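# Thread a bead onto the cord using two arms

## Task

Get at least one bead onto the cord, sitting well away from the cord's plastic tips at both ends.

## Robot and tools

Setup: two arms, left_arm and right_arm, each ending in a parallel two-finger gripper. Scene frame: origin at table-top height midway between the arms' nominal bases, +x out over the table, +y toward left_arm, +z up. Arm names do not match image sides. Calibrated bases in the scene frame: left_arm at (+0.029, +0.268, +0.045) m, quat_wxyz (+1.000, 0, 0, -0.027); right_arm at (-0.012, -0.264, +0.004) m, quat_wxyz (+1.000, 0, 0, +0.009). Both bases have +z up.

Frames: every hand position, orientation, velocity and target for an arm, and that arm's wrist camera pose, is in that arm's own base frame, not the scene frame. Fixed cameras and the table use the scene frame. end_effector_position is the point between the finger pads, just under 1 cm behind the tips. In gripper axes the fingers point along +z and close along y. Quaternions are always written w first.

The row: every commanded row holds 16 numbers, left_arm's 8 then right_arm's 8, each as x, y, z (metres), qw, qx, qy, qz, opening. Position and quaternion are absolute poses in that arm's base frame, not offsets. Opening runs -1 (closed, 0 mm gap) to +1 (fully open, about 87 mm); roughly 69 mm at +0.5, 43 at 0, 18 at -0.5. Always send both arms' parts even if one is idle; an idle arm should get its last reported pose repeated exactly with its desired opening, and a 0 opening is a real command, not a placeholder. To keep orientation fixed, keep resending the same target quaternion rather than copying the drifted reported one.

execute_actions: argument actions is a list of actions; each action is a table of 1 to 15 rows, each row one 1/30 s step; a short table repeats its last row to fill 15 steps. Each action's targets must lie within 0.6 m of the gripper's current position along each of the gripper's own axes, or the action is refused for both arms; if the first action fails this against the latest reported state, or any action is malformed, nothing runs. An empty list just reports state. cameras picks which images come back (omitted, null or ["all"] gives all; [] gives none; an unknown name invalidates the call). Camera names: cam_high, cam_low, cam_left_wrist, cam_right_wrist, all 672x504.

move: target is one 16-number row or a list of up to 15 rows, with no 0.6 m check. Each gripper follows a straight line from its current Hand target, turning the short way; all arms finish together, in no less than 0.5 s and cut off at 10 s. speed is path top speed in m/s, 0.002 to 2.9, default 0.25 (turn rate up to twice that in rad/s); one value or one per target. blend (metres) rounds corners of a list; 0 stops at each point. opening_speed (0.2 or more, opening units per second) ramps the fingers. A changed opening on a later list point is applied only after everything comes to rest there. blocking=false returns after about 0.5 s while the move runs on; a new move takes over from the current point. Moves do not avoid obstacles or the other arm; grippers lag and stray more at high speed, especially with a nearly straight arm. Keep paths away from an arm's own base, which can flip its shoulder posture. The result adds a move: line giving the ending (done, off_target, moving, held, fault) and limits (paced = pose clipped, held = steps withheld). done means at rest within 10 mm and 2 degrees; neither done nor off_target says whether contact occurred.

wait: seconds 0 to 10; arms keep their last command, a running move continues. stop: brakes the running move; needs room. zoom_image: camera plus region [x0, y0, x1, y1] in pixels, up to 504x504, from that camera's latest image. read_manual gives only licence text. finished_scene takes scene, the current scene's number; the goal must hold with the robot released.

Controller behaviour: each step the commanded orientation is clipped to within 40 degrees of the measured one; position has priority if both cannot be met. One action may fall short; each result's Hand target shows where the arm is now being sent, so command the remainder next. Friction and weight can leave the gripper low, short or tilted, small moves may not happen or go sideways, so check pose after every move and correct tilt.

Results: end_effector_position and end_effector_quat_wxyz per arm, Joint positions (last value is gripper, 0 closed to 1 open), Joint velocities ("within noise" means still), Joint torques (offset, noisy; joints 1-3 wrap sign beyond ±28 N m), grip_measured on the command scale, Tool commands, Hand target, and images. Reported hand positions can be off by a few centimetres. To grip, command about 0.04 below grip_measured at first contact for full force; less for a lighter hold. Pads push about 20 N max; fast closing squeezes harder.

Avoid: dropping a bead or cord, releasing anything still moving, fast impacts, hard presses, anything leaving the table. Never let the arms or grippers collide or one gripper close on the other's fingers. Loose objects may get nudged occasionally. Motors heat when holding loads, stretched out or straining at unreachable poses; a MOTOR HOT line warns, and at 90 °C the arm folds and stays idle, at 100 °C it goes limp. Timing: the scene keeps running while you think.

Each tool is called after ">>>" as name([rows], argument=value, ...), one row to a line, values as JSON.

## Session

>>> execute_actions(actions=[])

>>> zoom_image(camera="cam_high", region=[220, 200, 460, 400])

>>> zoom_image(camera="cam_low", region=[180, 200, 430, 320])

Scene clock: 0.00 s.
left_arm: end_effector_position=(+0.3765, -0.0018, +0.0556) grip_measured=+1.000 end_effector_quat_wxyz=(+0.575, -0.011, +0.818, +0.029) | right_arm: end_effector_position=(+0.3789, -0.0193, +0.0406) grip_measured=+1.000 end_effector_quat_wxyz=(+0.538, +0.045, +0.840, -0.056)
Joint positions: left_arm=[-0.057 1.494 0.354 0.794 -0.114 -0.003 1] | right_arm=[0.021 1.538 0.415 0.689 0.161 0.025 1]
Joint velocities: within noise
Joint torques (N m): no reading
Heat: left arm: 37 °C; right arm: 39 °C.
Hand target: left_arm +0.3801, -0.0019, +0.0620; +0.583, -0.011, +0.812, +0.029 | right_arm +0.3843, -0.0192, +0.0494; +0.549, +0.046, +0.832, -0.055
Tool commands: left_gripper/opening=+1.0 right_gripper/opening=+1.0

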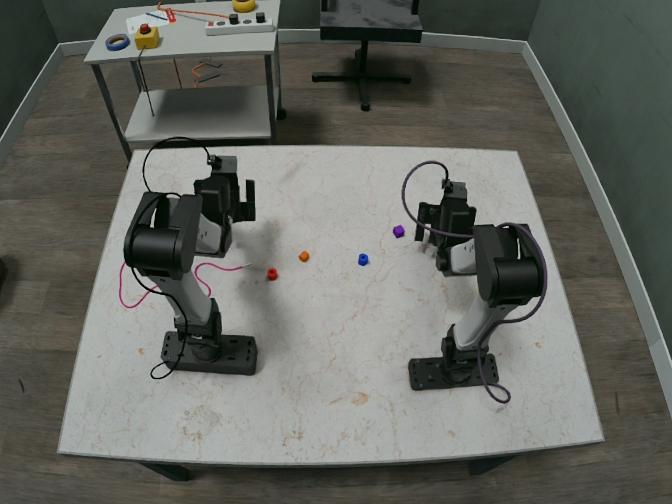

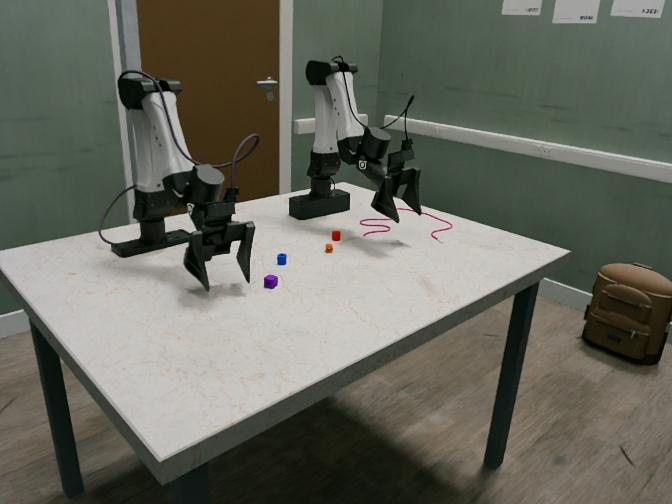

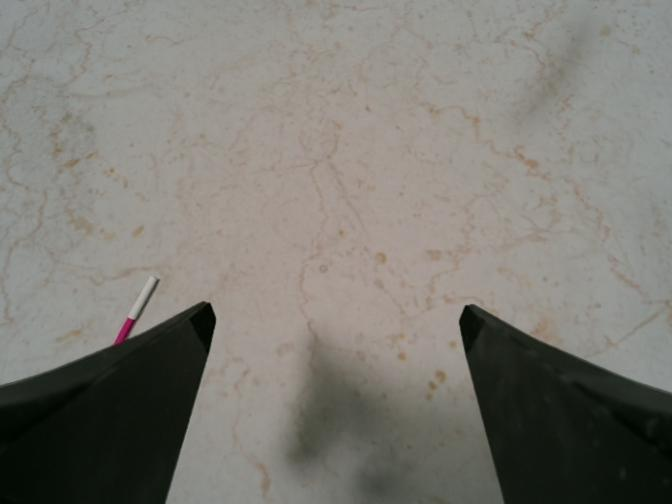

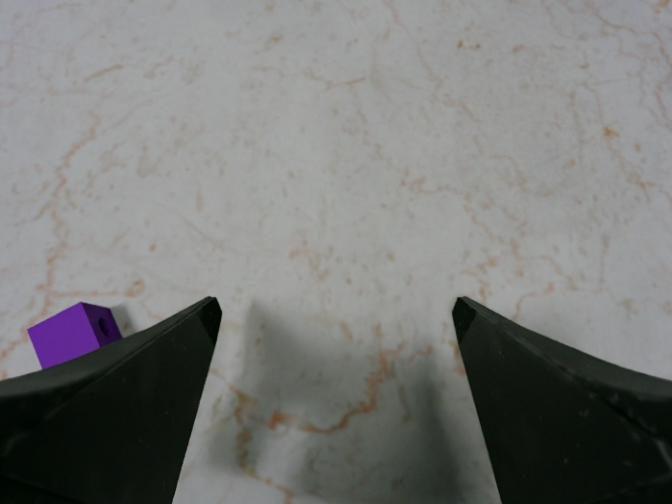

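Scaled by 2.100 from the camera's 672x504 image, which has a finer 960x720 frame.

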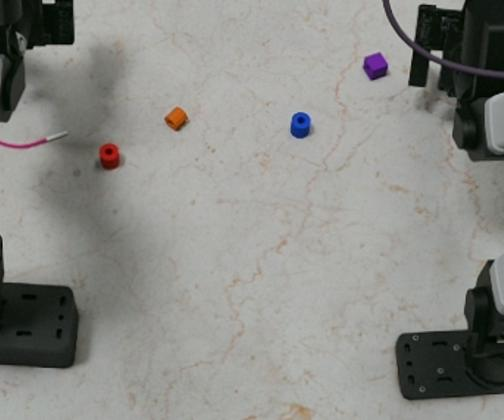

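Scaled by 2.016 from the camera's 672x504 image, which has a finer 960x720 frame.

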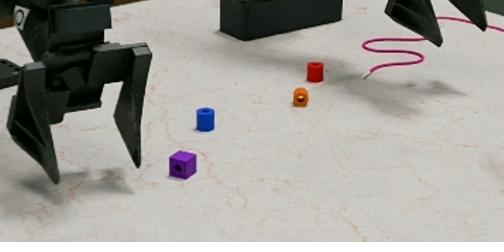

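>>> move(target=[0.255, -0.04, 0.06, 0, -0.7373, 0.6756, 0, 0, 0.285, 0.118, 0.06, 0.5996, -0.1378, 0.7813, 0.1057, 0.2], speed=0.25)

Scene clock: 5.47 s.
left_arm: end_effector_position=(+0.2490, -0.0399, +0.0555) grip_measured=+0.000 end_effector_quat_wxyz=(-0.001, +0.733, -0.681, -0.005) | right_arm: end_effector_position=(+0.2862, +0.1169, +0.0562) grip_measured=+0.200 end_effector_quat_wxyz=(+0.590, -0.139, +0.788, +0.102)
Joint positions: left_arm=[0.001 1.516 0.988 -1.048 -0.008 -1.644 0.5] | right_arm=[0.431 1.162 0.073 0.802 0.081 0.021 0.6]
Joint velocities: within noise
Joint torques (N m): left_arm=[0.64 -4.29 9.47 0.24 0.01 -0.12] | right_arm=[1.02 -2.82 4.74 2.24 0.07 0.2]
Heat: left arm: 37 °C; right arm: 40 °C.
Hand target: left_arm +0.2550, -0.0400, +0.0600; +0.000, +0.737, -0.676, +0.000 | right_arm +0.2851, +0.1180, +0.0599; +0.599, -0.138, +0.781, +0.106
Off the commanded pose: left_arm 0.008 m, 1 deg | right_arm 0.004 m, 1 deg.
move: done

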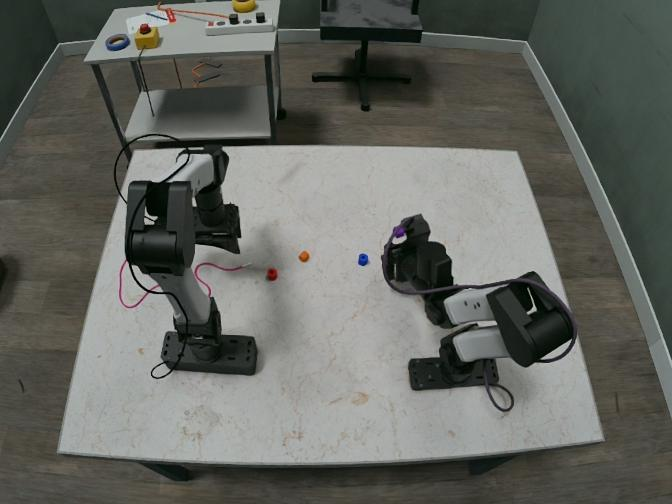

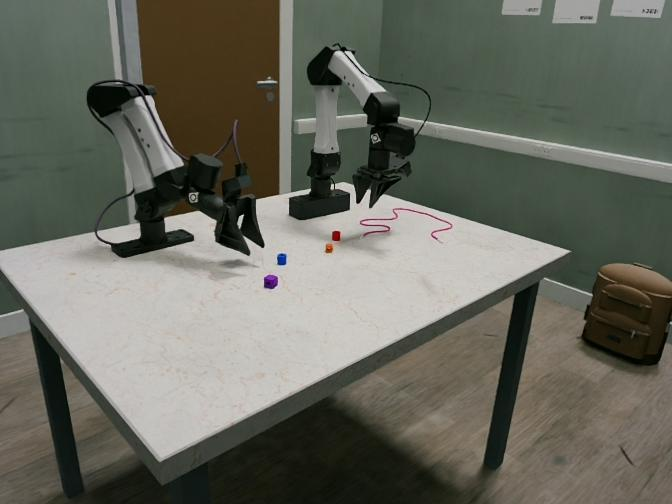

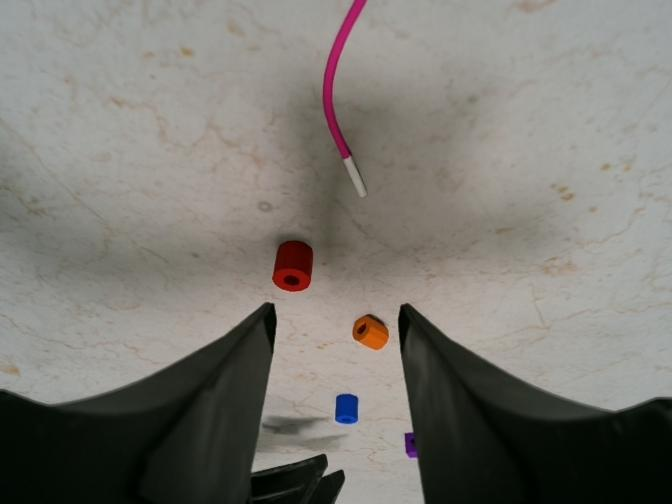

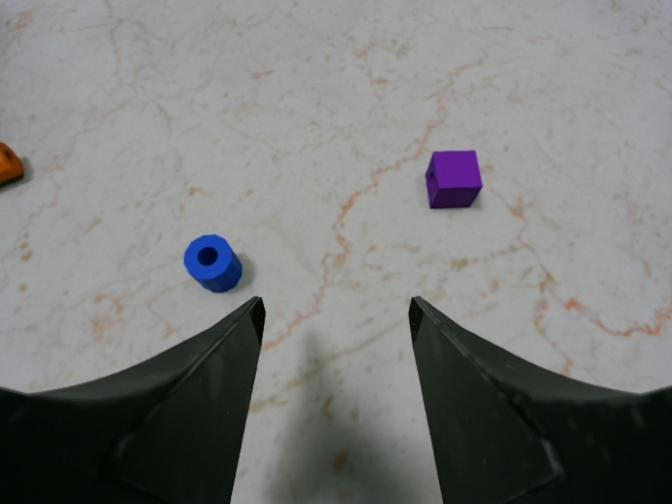

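>>> zoom_image(camera="cam_left_wrist", region=[320, 290, 420, 370])

>>> zoom_image(camera="cam_right_wrist", region=[0, 110, 80, 210])

>>> zoom_image(camera="cam_low", region=[260, 225, 350, 295])

>>> zoom_image(camera="cam_high", region=[260, 240, 320, 290])

Scaled by 5.040 from the camera's 672x504 image, which has a finer 960x720 frame.

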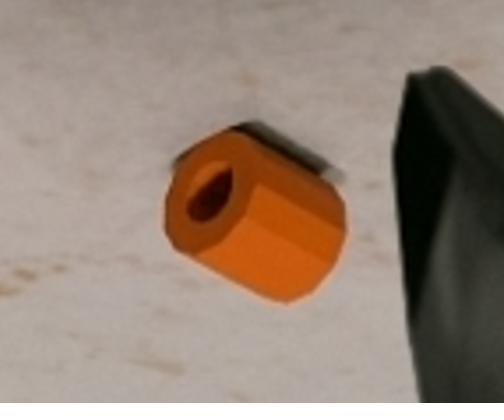

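Scaled by 5.040 from the camera's 672x504 image, which has a finer 960x720 frame.

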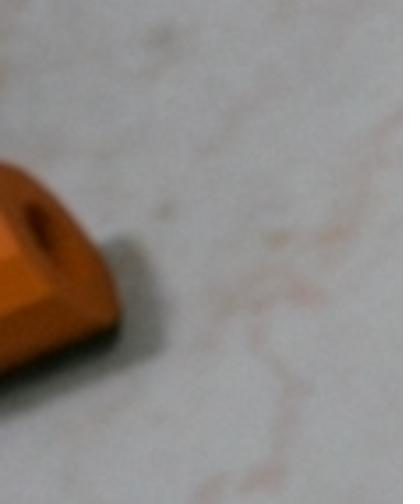

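Scaled by 5.600 from the camera's 672x504 image, which has a finer 960x720 frame.

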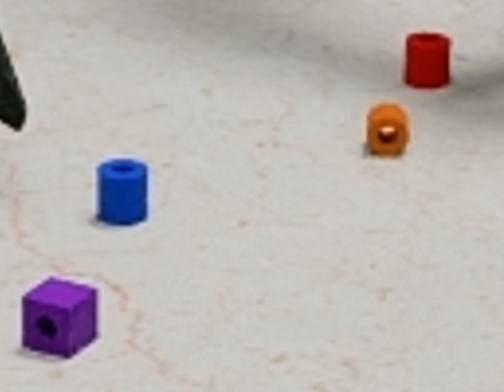

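Scaled by 8.400 from the camera's 672x504 image, which has a finer 960x720 frame.

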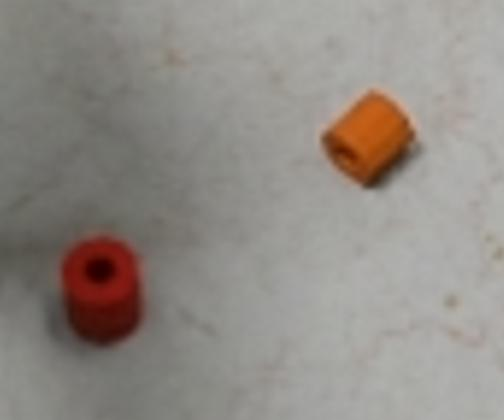

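>>> move(target=[0.254, -0.047, 0.015, 0, -0.8192, 0.5736, 0, -0.3, 0.291, 0.182, 0.09, 0, -0.342, 0.9397, 0, 0.2], speed=0.2)

Scene clock: 11.90 s.
left_arm: end_effector_position=(+0.2556, -0.0443, +0.0190) grip_measured=-0.300 end_effector_quat_wxyz=(-0.005, +0.819, -0.574, +0.002) | right_arm: end_effector_position=(+0.2861, +0.1750, +0.0830) grip_measured=+0.200 end_effector_quat_wxyz=(-0.011, -0.336, +0.942, -0.006)
Joint positions: left_arm=[-0.026 1.539 0.853 -0.875 -0.007 -1.944 0.35] | right_arm=[0.567 2.006 1.681 -1.27 0.007 -0.117 0.6]
Joint velocities: within noise
Joint torques (N m): left_arm=[-0.65 -4.23 5.72 0.48 0 -0.12] | right_arm=[1.01 -8.69 9.94 0.18 -0.05 0.16]
Heat: left arm: 37 °C; right arm: 40 °C.
Hand target: left_arm +0.2540, -0.0469, +0.0151; +0.000, +0.819, -0.574, +0.000 | right_arm +0.2908, +0.1819, +0.0900; +0.000, -0.342, +0.940, +0.000
Off the commanded pose: left_arm 0.005 m, 1 deg | right_arm 0.011 m, 2 deg.
move: off_target (right_arm)

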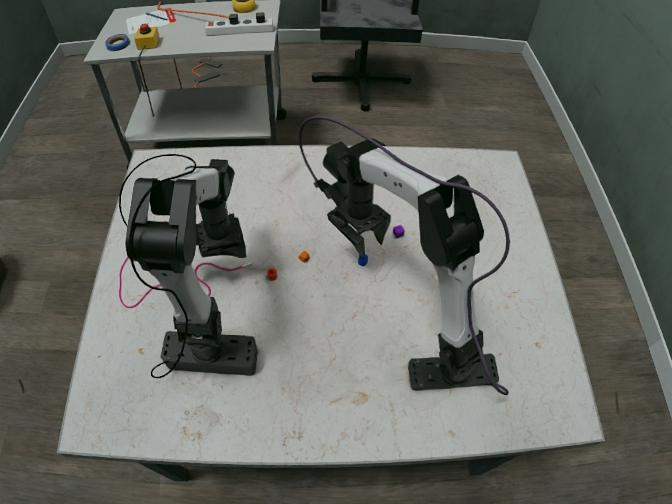

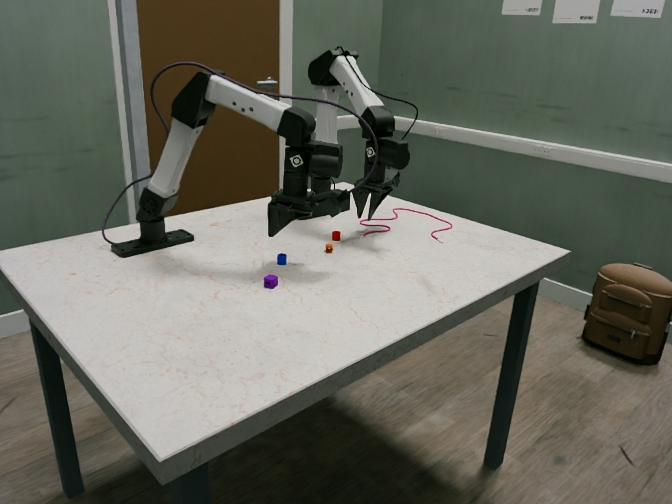

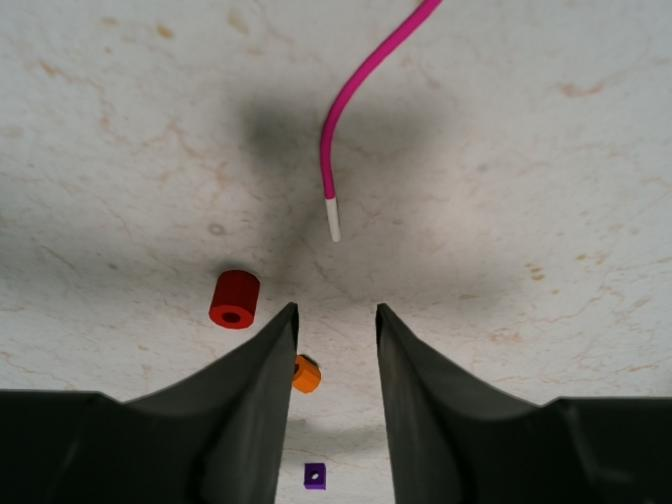

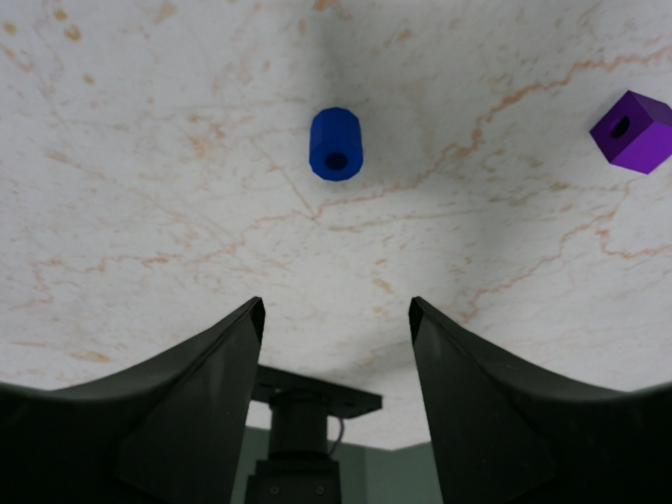

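>>> move(target=[0.2515, -0.0445, -0.022, 0, -0.8192, 0.5736, 0, -0.3, 0.3045, 0.194, 0.055, 0, -0.342, 0.9397, 0, 0.2], speed=0.12)

>>> zoom_image(camera="cam_left_wrist", region=[240, 200, 440, 350])

Scene clock: 13.50 s.
left_arm: end_effector_position=(+0.2528, -0.0442, -0.0188) grip_measured=-0.300 end_effector_quat_wxyz=(-0.005, +0.819, -0.574, +0.001) | right_arm: end_effector_position=(+0.2960, +0.1843, +0.0503) grip_measured=+0.200 end_effector_quat_wxyz=(-0.021, -0.339, +0.941, -0.008)
Joint positions: left_arm=[-0.026 1.615 0.756 -0.705 -0.007 -1.945 0.35] | right_arm=[0.574 2.097 1.681 -1.199 0.007 -0.117 0.6]
Joint velocities: within noise
Joint torques (N m): left_arm=[0.34 -4.42 5.3 0.42 -0.01 0.02] | right_arm=[1.09 -9.62 8.92 0.39 -0.03 0.21]
Heat: left arm: 37 °C; right arm: 40 °C.
Hand target: left_arm +0.2515, -0.0445, -0.0219; +0.000, +0.819, -0.573, +0.000 | right_arm +0.3042, +0.1939, +0.0552; +0.000, -0.342, +0.940, +0.000
Off the commanded pose: left_arm 0.003 m, 1 deg | right_arm 0.014 m, 3 deg.
move: off_target (right_arm)

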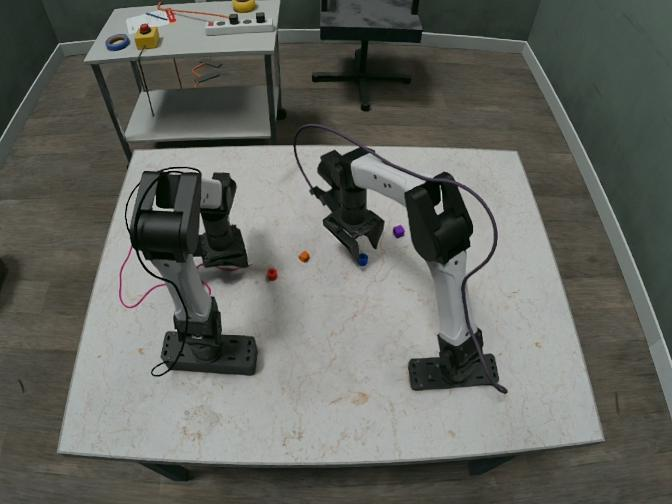

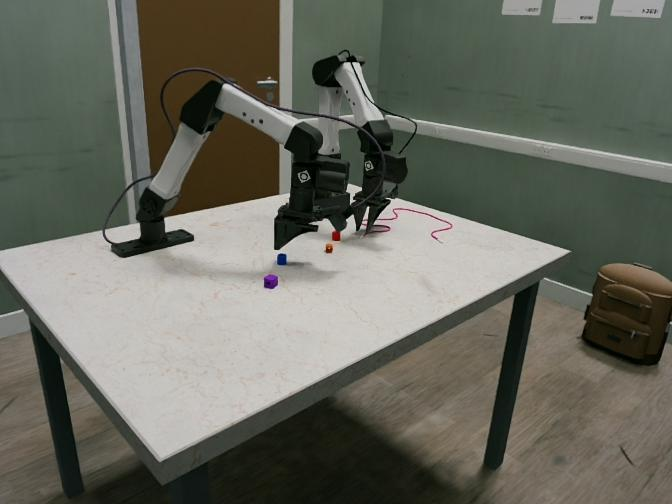

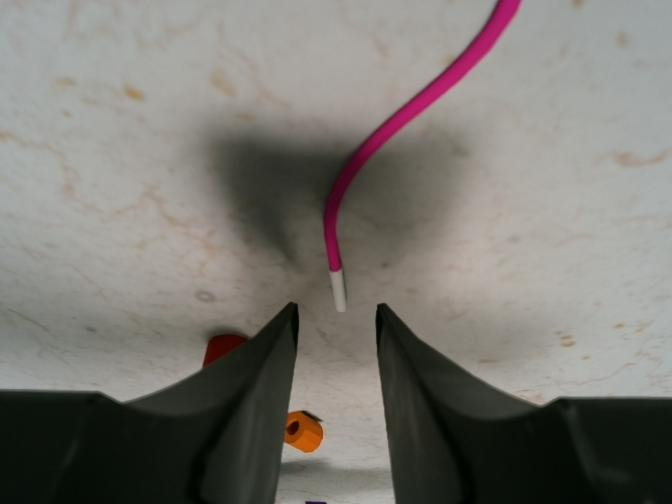

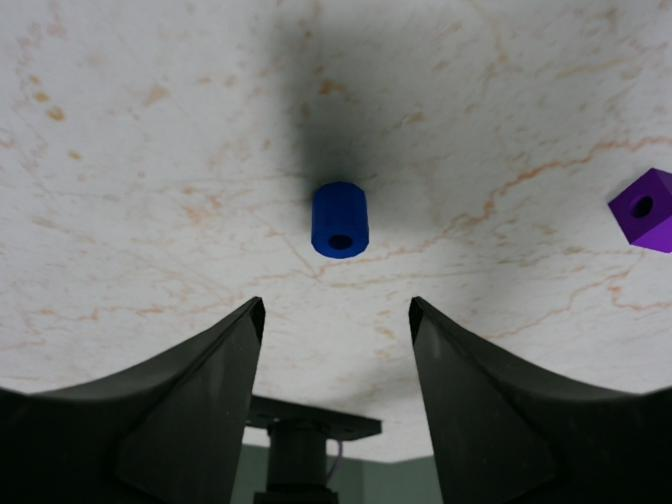

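Scaled by 2.520 from the camera's 672x504 image, which has a finer 960x720 frame.

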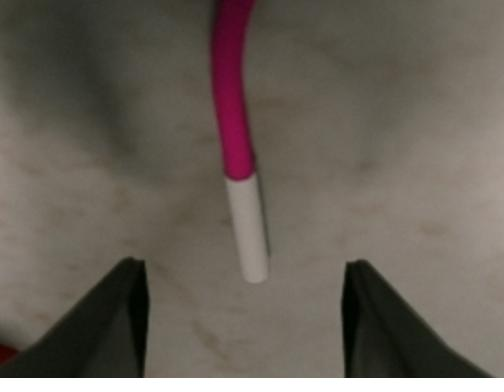

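>>> move(target=[0.2515, -0.0445, -0.036, 0, -0.8192, 0.5736, 0, -0.4, 0.313, 0.201, 0.035, 0, -0.342, 0.9397, 0, 0.1], speed=0.08)

>>> zoom_image(camera="cam_left_wrist", region=[240, 230, 440, 380])

>>> zoom_image(camera="cam_low", region=[250, 170, 420, 290])

Scene clock: 15.07 s.
left_arm: end_effector_position=(+0.2535, -0.0442, -0.0326) grip_measured=-0.400 end_effector_quat_wxyz=(-0.005, +0.819, -0.574, +0.001) | right_arm: end_effector_position=(+0.3020, +0.1894, +0.0292) grip_measured=+0.100 end_effector_quat_wxyz=(-0.024, -0.340, +0.940, -0.009)
Joint positions: left_arm=[-0.026 1.654 0.729 -0.638 -0.007 -1.945 0.3] | right_arm=[0.577 2.153 1.681 -1.151 0.007 -0.117 0.55]
Joint velocities: within noise
Joint torques (N m): left_arm=[0.28 -4.52 4.93 0.43 0.01 0.01] | right_arm=[1.09 -9.66 9.77 0.39 -0.04 0.17]
Heat: left arm: 37 °C; right arm: 41 °C.
Hand target: left_arm +0.2514, -0.0445, -0.0360; +0.000, +0.819, -0.573, +0.000 | right_arm +0.3125, +0.2008, +0.0354; +0.000, -0.342, +0.940, +0.000
Off the commanded pose: left_arm 0.004 m, 1 deg | right_arm 0.017 m, 3 deg.
move: off_target (right_arm)

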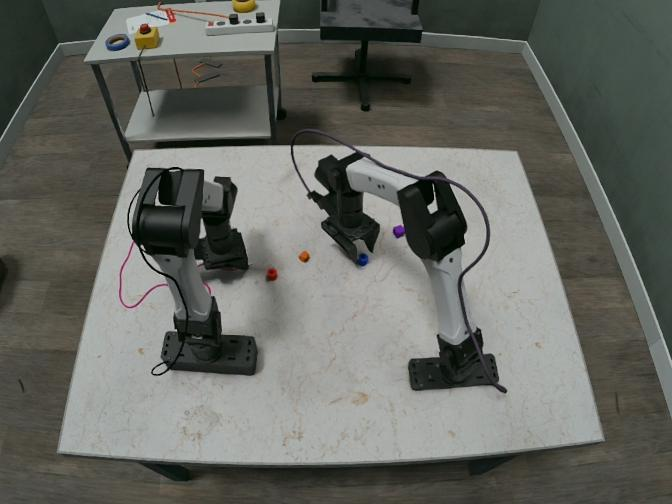

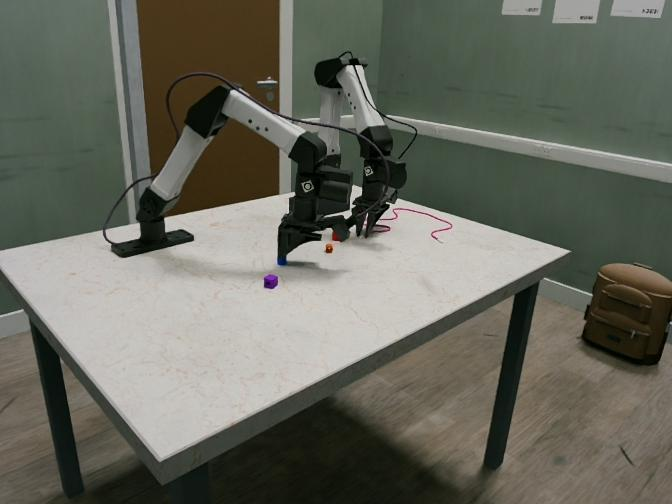

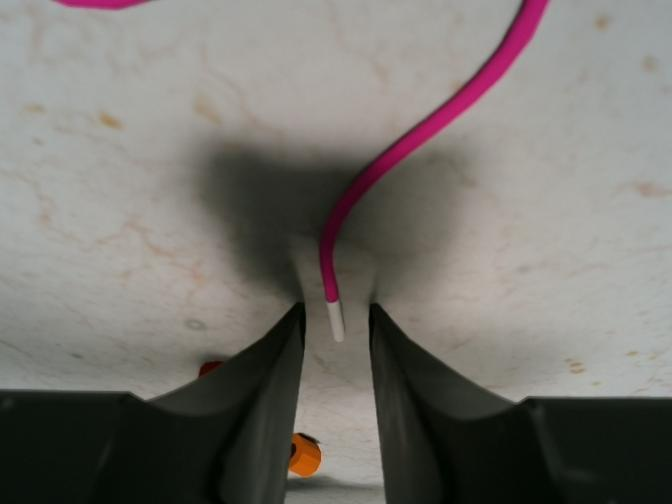

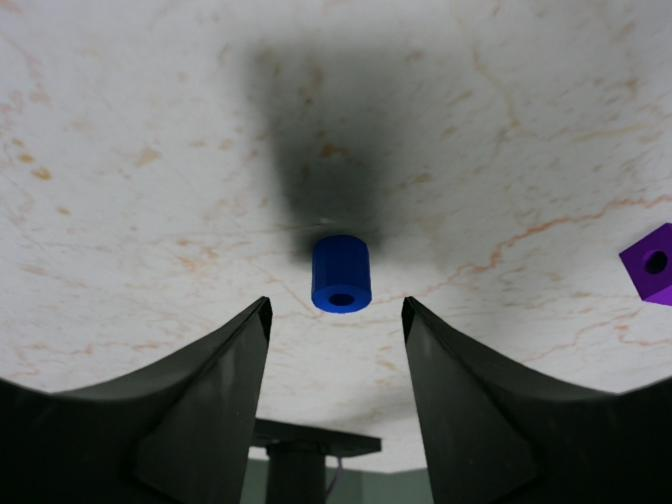

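Scaled by 2.520 from the camera's 672x504 image, which has a finer 960x720 frame.

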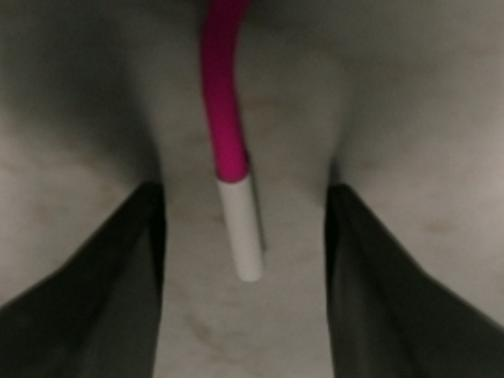

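Scaled by 2.965 from the camera's 672x504 image, which has a finer 960x720 frame.

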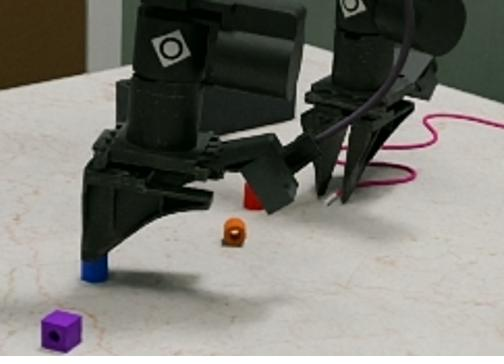

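>>> move([
  [0.2515, -0.0445, -0.0395, 0, -0.8192, 0.5736, 0, -0.4, 0.3155, 0.203, 0.0205, 0, -0.342, 0.9397, 0, 0.1],
  [0.2515, -0.0445, -0.0395, 0, -0.8192, 0.5736, 0, -1, 0.3155, 0.203, 0.0205, 0, -0.342, 0.9397, 0, 0.1],
], speed=0.06, opening_speed=0.6)

>>> zoom_image(camera="cam_left_wrist", region=[240, 230, 440, 380])

>>> zoom_image(camera="cam_low", region=[250, 200, 350, 280])

Scene clock: 17.60 s.
left_arm: end_effector_position=(+0.2555, -0.0444, -0.0345) grip_measured=-0.868 end_effector_quat_wxyz=(-0.007, +0.819, -0.574, +0.004) | right_arm: end_effector_position=(+0.3091, +0.1940, +0.0184) grip_measured=+0.100 end_effector_quat_wxyz=(-0.015, -0.340, +0.940, -0.007)
Joint positions: left_arm=[-0.026 1.661 0.727 -0.621 -0.006 -1.945 0.066] | right_arm=[0.577 2.178 1.681 -1.107 0.007 -0.117 0.55]
Joint velocities: within noise
Joint torques (N m): left_arm=[0.35 -4.31 4.59 0.46 0.01 0] | right_arm=[1.11 -9.76 8.2 0.4 -0.02 0.22]
Heat: left arm: 37 °C; right arm: 42 °C.
Hand target: left_arm +0.2514, -0.0445, -0.0394; +0.000, +0.819, -0.573, +0.000 | right_arm +0.3153, +0.2029, +0.0207; +0.000, -0.342, +0.940, +0.000
Off the commanded pose: left_arm 0.006 m, 1 deg | right_arm 0.011 m, 2 deg.
move: off_target (right_arm)

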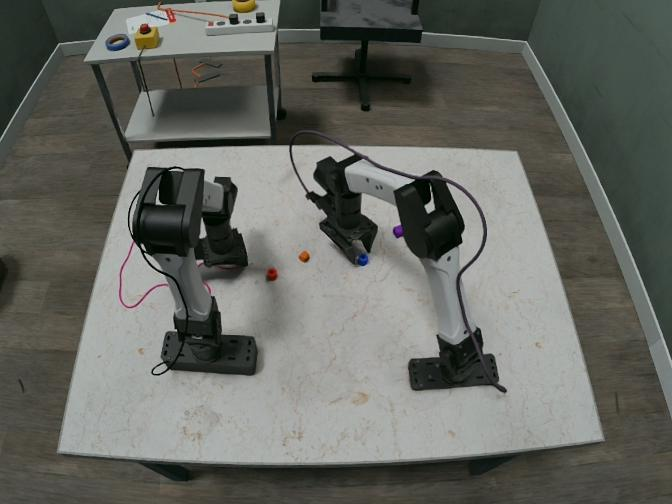

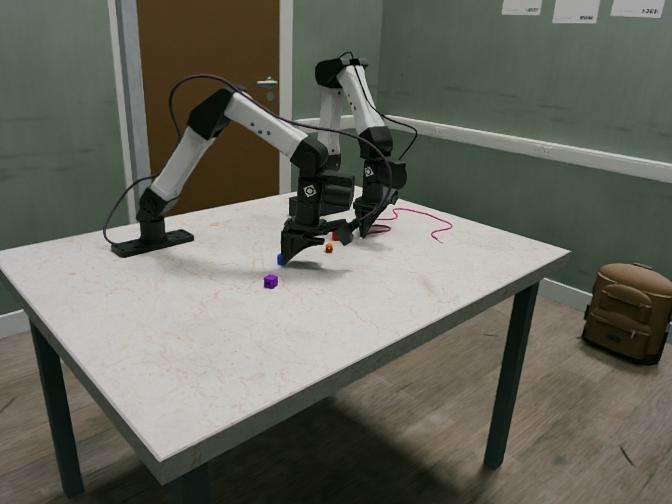

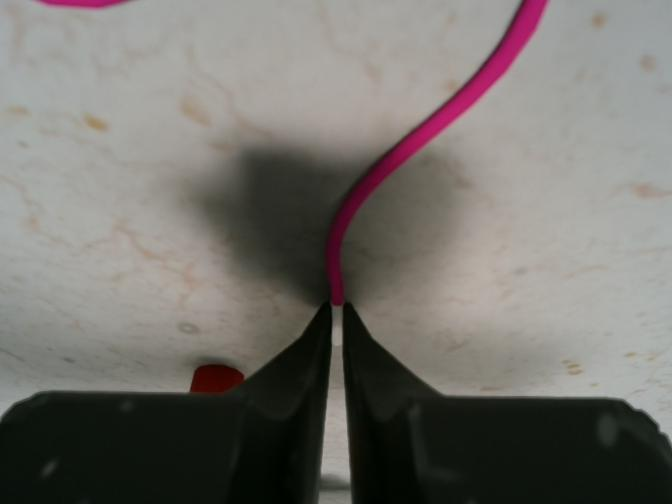

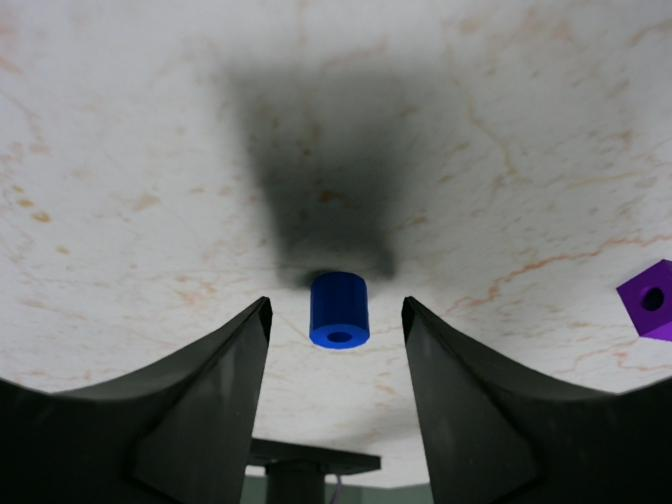

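Scaled by 2.520 from the camera's 672x504 image, which has a finer 960x720 frame.

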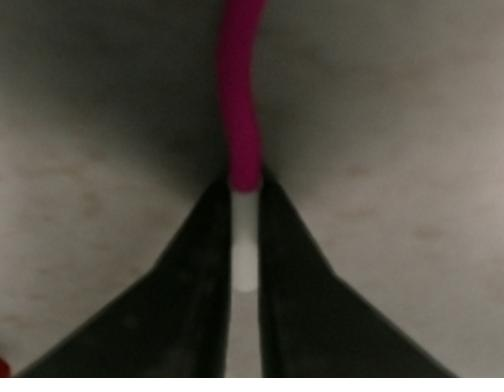

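Scaled by 5.040 from the camera's 672x504 image, which has a finer 960x720 frame.

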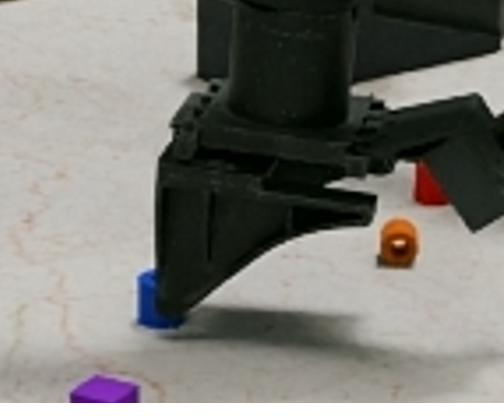

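>>> move([
  [0.2515, -0.0445, -0.0395, 0, -0.8192, 0.5736, 0, -1, 0.310, 0.198, 0.0195, 0, -0.342, 0.9397, 0, 0.1],
  [0.2515, -0.0445, -0.0395, 0, -0.8192, 0.5736, 0, -1, 0.310, 0.198, 0.0195, 0, -0.342, 0.9397, 0, -0.48],
], speed=0.06, opening_speed=0.7)

>>> zoom_image(camera="cam_low", region=[250, 200, 350, 280])

>>> zoom_image(camera="cam_right_wrist", region=[240, 230, 440, 380])

Scene clock: 20.00 s.
left_arm: end_effector_position=(+0.2555, -0.0444, -0.0345) grip_measured=-0.868 end_effector_quat_wxyz=(-0.007, +0.819, -0.574, +0.004) | right_arm: end_effector_position=(+0.3097, +0.1944, +0.0147) grip_measured=-0.461 end_effector_quat_wxyz=(-0.012, -0.340, +0.940, -0.006)
Joint positions: left_arm=[-0.026 1.661 0.727 -0.621 -0.006 -1.945 0.066] | right_arm=[0.577 2.178 1.667 -1.087 0.007 -0.117 0.269]
Joint velocities: within noise
Joint torques (N m): left_arm=[0.32 -4.33 4.49 0.44 0 0.02] | right_arm=[0.84 -12.08 4.98 0.44 -0.04 0.21]
Heat: left arm: 37 °C; right arm: 43 °C.
Hand target: left_arm +0.2514, -0.0445, -0.0394; +0.000, +0.819, -0.573, +0.000 | right_arm +0.3100, +0.1980, +0.0195; +0.000, -0.342, +0.940, +0.000
Off the commanded pose: left_arm 0.006 m, 1 deg | right_arm 0.006 m, 2 deg.
move: done

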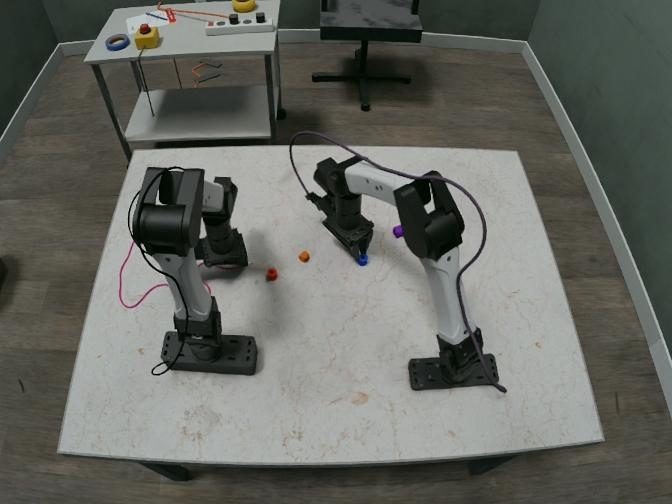

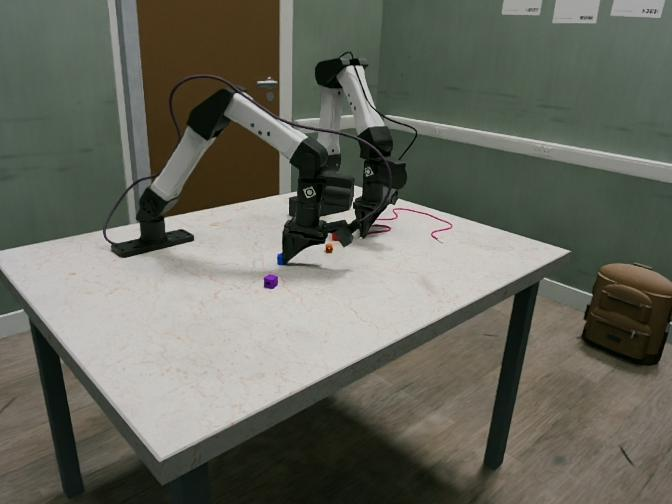

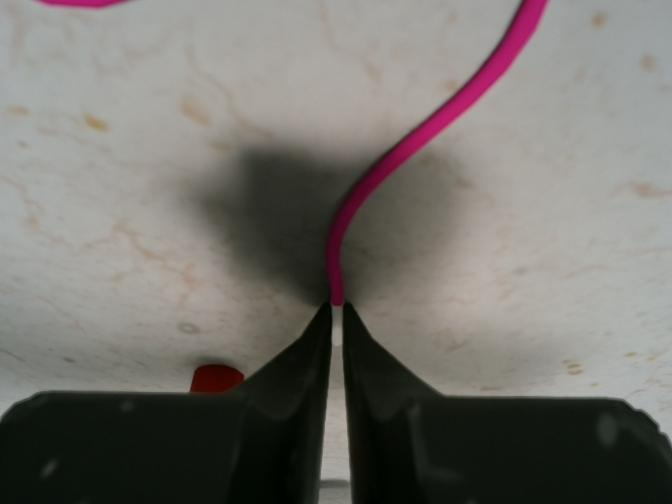

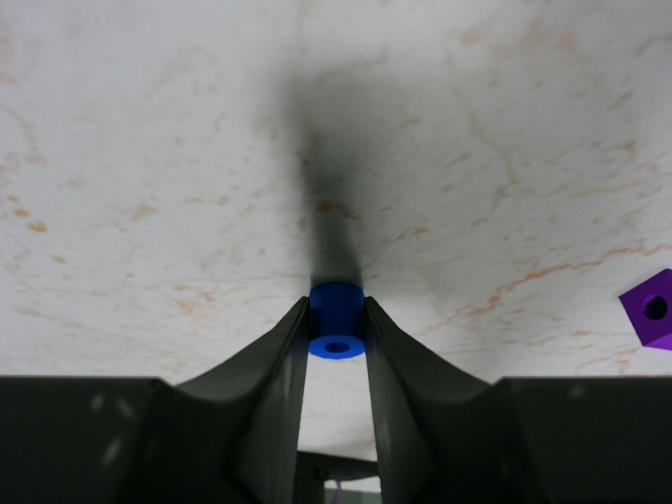

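Scaled by 5.040 from the camera's 672x504 image, which has a finer 960x720 frame.

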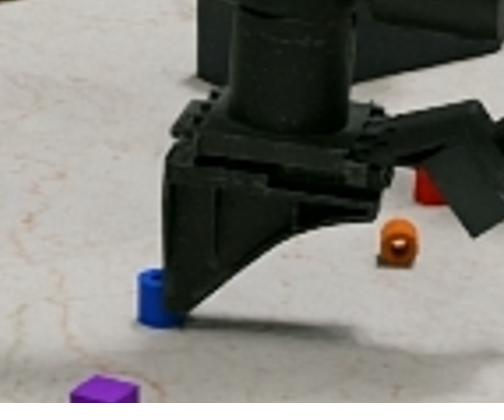

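Scaled by 2.520 from the camera's 672x504 image, which has a finer 960x720 frame.

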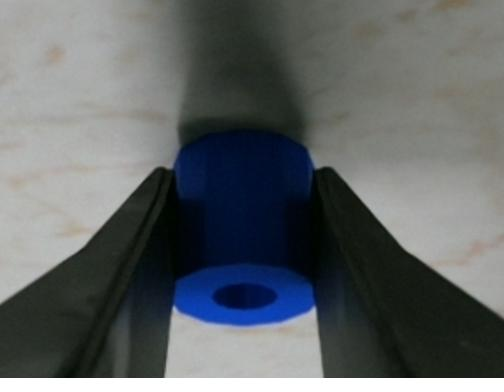

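>>> move([
  [0.2515, -0.0445, -0.0395, 0, -0.8192, 0.5736, 0, -1, 0.310, 0.198, 0.0195, 0, -0.342, 0.9397, 0, -0.2],
  [0.2515, -0.0445, -0.0395, 0, -0.8192, 0.5736, 0, -1, 0.3025, 0.1905, 0.0195, 0, -0.342, 0.9397, 0, -0.2],
], speed=0.06, opening_speed=0.7, cameras=["cam_low","cam_right_wrist"])

>>> zoom_image(camera="cam_low", region=[250, 200, 350, 280])

Scene clock: 22.00 s.
left_arm: end_effector_position=(+0.2555, -0.0444, -0.0345) grip_measured=-0.868 end_effector_quat_wxyz=(-0.007, +0.819, -0.574, +0.004) | right_arm: end_effector_position=(+0.3002, +0.1882, +0.0109) grip_measured=-0.200 end_effector_quat_wxyz=(-0.018, -0.340, +0.940, -0.008)
Joint positions: left_arm=[-0.026 1.661 0.727 -0.621 -0.006 -1.945 0.066] | right_arm=[0.577 2.151 1.606 -1.065 0.007 -0.117 0.4]
Joint velocities: within noise
Joint torques (N m): left_arm=[0.38 -4.3 4.62 0.45 -0.01 0] | right_arm=[0.42 -13.05 4.83 0.39 -0.04 0.16]
Heat: left arm: 38 °C; right arm: 43 °C.
Hand target: left_arm +0.2514, -0.0445, -0.0394; +0.000, +0.819, -0.573, +0.000 | right_arm +0.3025, +0.1905, +0.0194; +0.000, -0.342, +0.940, +0.000
Off the commanded pose: left_arm 0.006 m, 1 deg | right_arm 0.009 m, 2 deg.
move: done
Images, in order (width x height): cam_low 672x504, cam_right_wrist 672x504.

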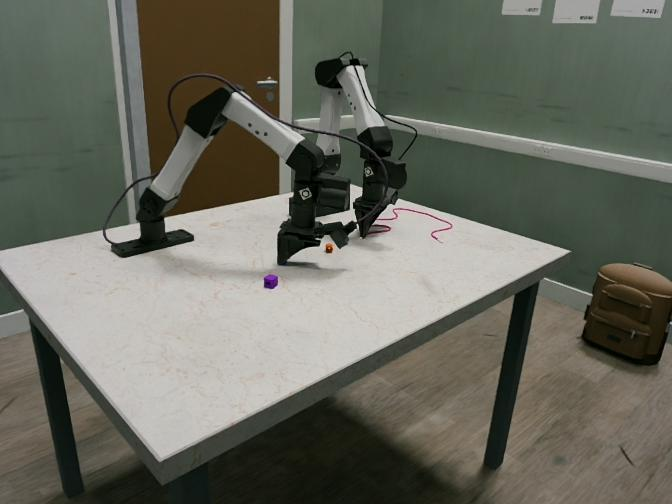

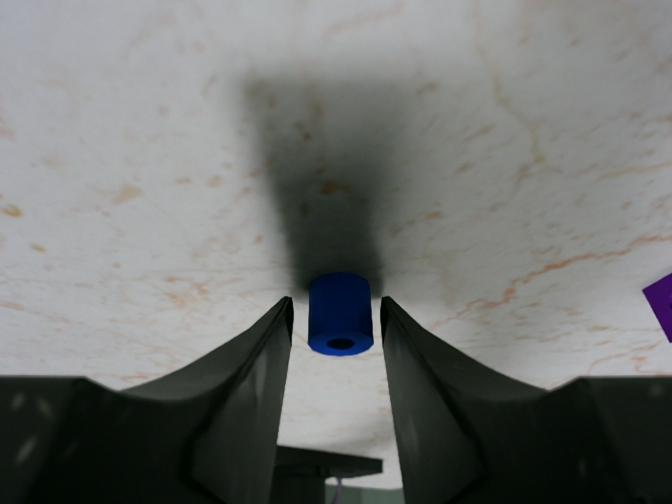

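Scaled by 5.040 from the camera's 672x504 image, which has a finer 960x720 frame.

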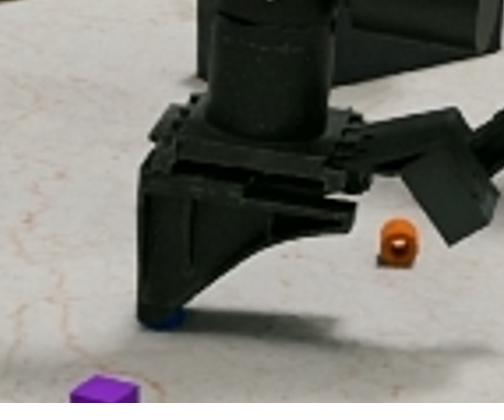

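>>> move([
  [0.2515, -0.0445, -0.0395, 0, -0.8192, 0.5736, 0, -1, 0.3025, 0.1905, 0.0225, 0, -0.342, 0.9397, 0, -0.2],
  [0.2515, -0.0445, -0.0395, 0, -0.8192, 0.5736, 0, -1, 0.3025, 0.1905, 0.0225, 0, -0.342, 0.9397, 0, -0.54],
], speed=0.06, opening_speed=0.7, cameras=["cam_low","cam_right_wrist"])

>>> zoom_image(camera="cam_low", region=[250, 200, 350, 280])

Scene clock: 23.83 s.
left_arm: end_effector_position=(+0.2555, -0.0444, -0.0345) grip_measured=-0.868 end_effector_quat_wxyz=(-0.007, +0.819, -0.574, +0.004) | right_arm: end_effector_position=(+0.3004, +0.1883, +0.0115) grip_measured=-0.415 end_effector_quat_wxyz=(-0.017, -0.340, +0.940, -0.007)
Joint positions: left_arm=[-0.026 1.661 0.727 -0.621 -0.006 -1.945 0.066] | right_arm=[0.577 2.149 1.606 -1.064 0.007 -0.117 0.292]
Joint velocities: within noise
Joint torques (N m): left_arm=[0.34 -4.34 4.55 0.45 -0.01 0] | right_arm=[0.46 -13.15 5.55 0.29 -0.04 0.14]
Heat: left arm: 38 °C; right arm: 44 °C.
Hand target: left_arm +0.2514, -0.0445, -0.0394; +0.000, +0.819, -0.573, +0.000 | right_arm +0.3024, +0.1904, +0.0223; +0.000, -0.342, +0.940, +0.000
Off the commanded pose: left_arm 0.006 m, 1 deg | right_arm 0.011 m, 2 deg.
move: off_target (right_arm); target 2's new opening was sent with right_arm's hand 0.012 m and 2 deg from that target
Images, in order (width x height): cam_low 672x504, cam_right_wrist 672x504.

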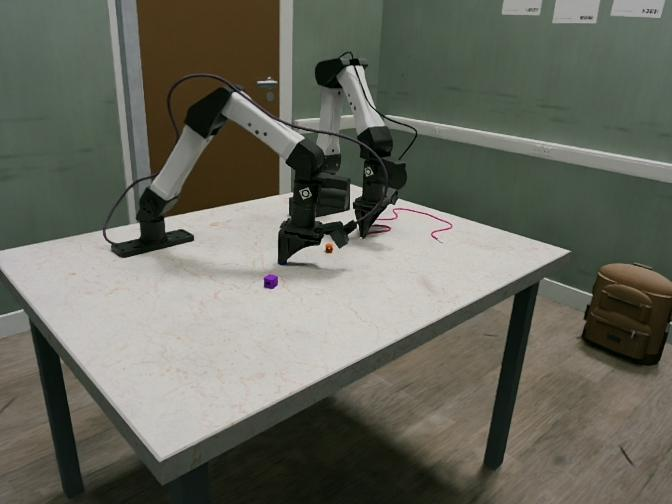

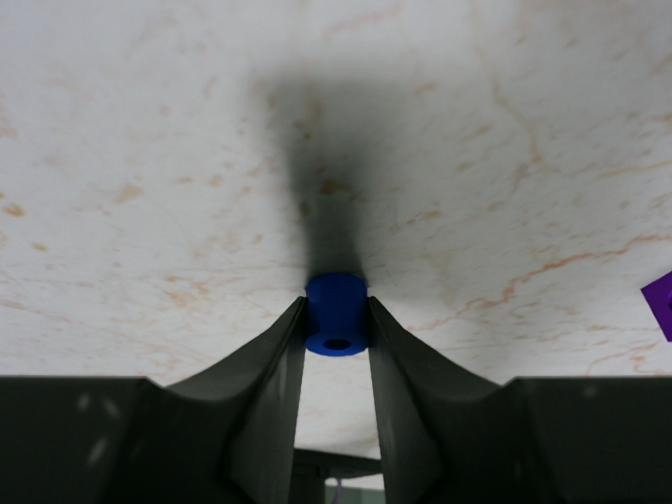

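Scaled by 5.040 from the camera's 672x504 image, which has a finer 960x720 frame.

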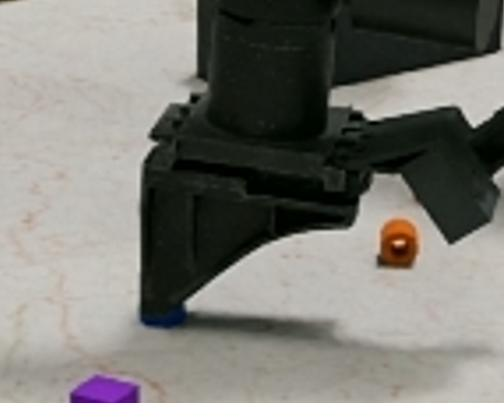

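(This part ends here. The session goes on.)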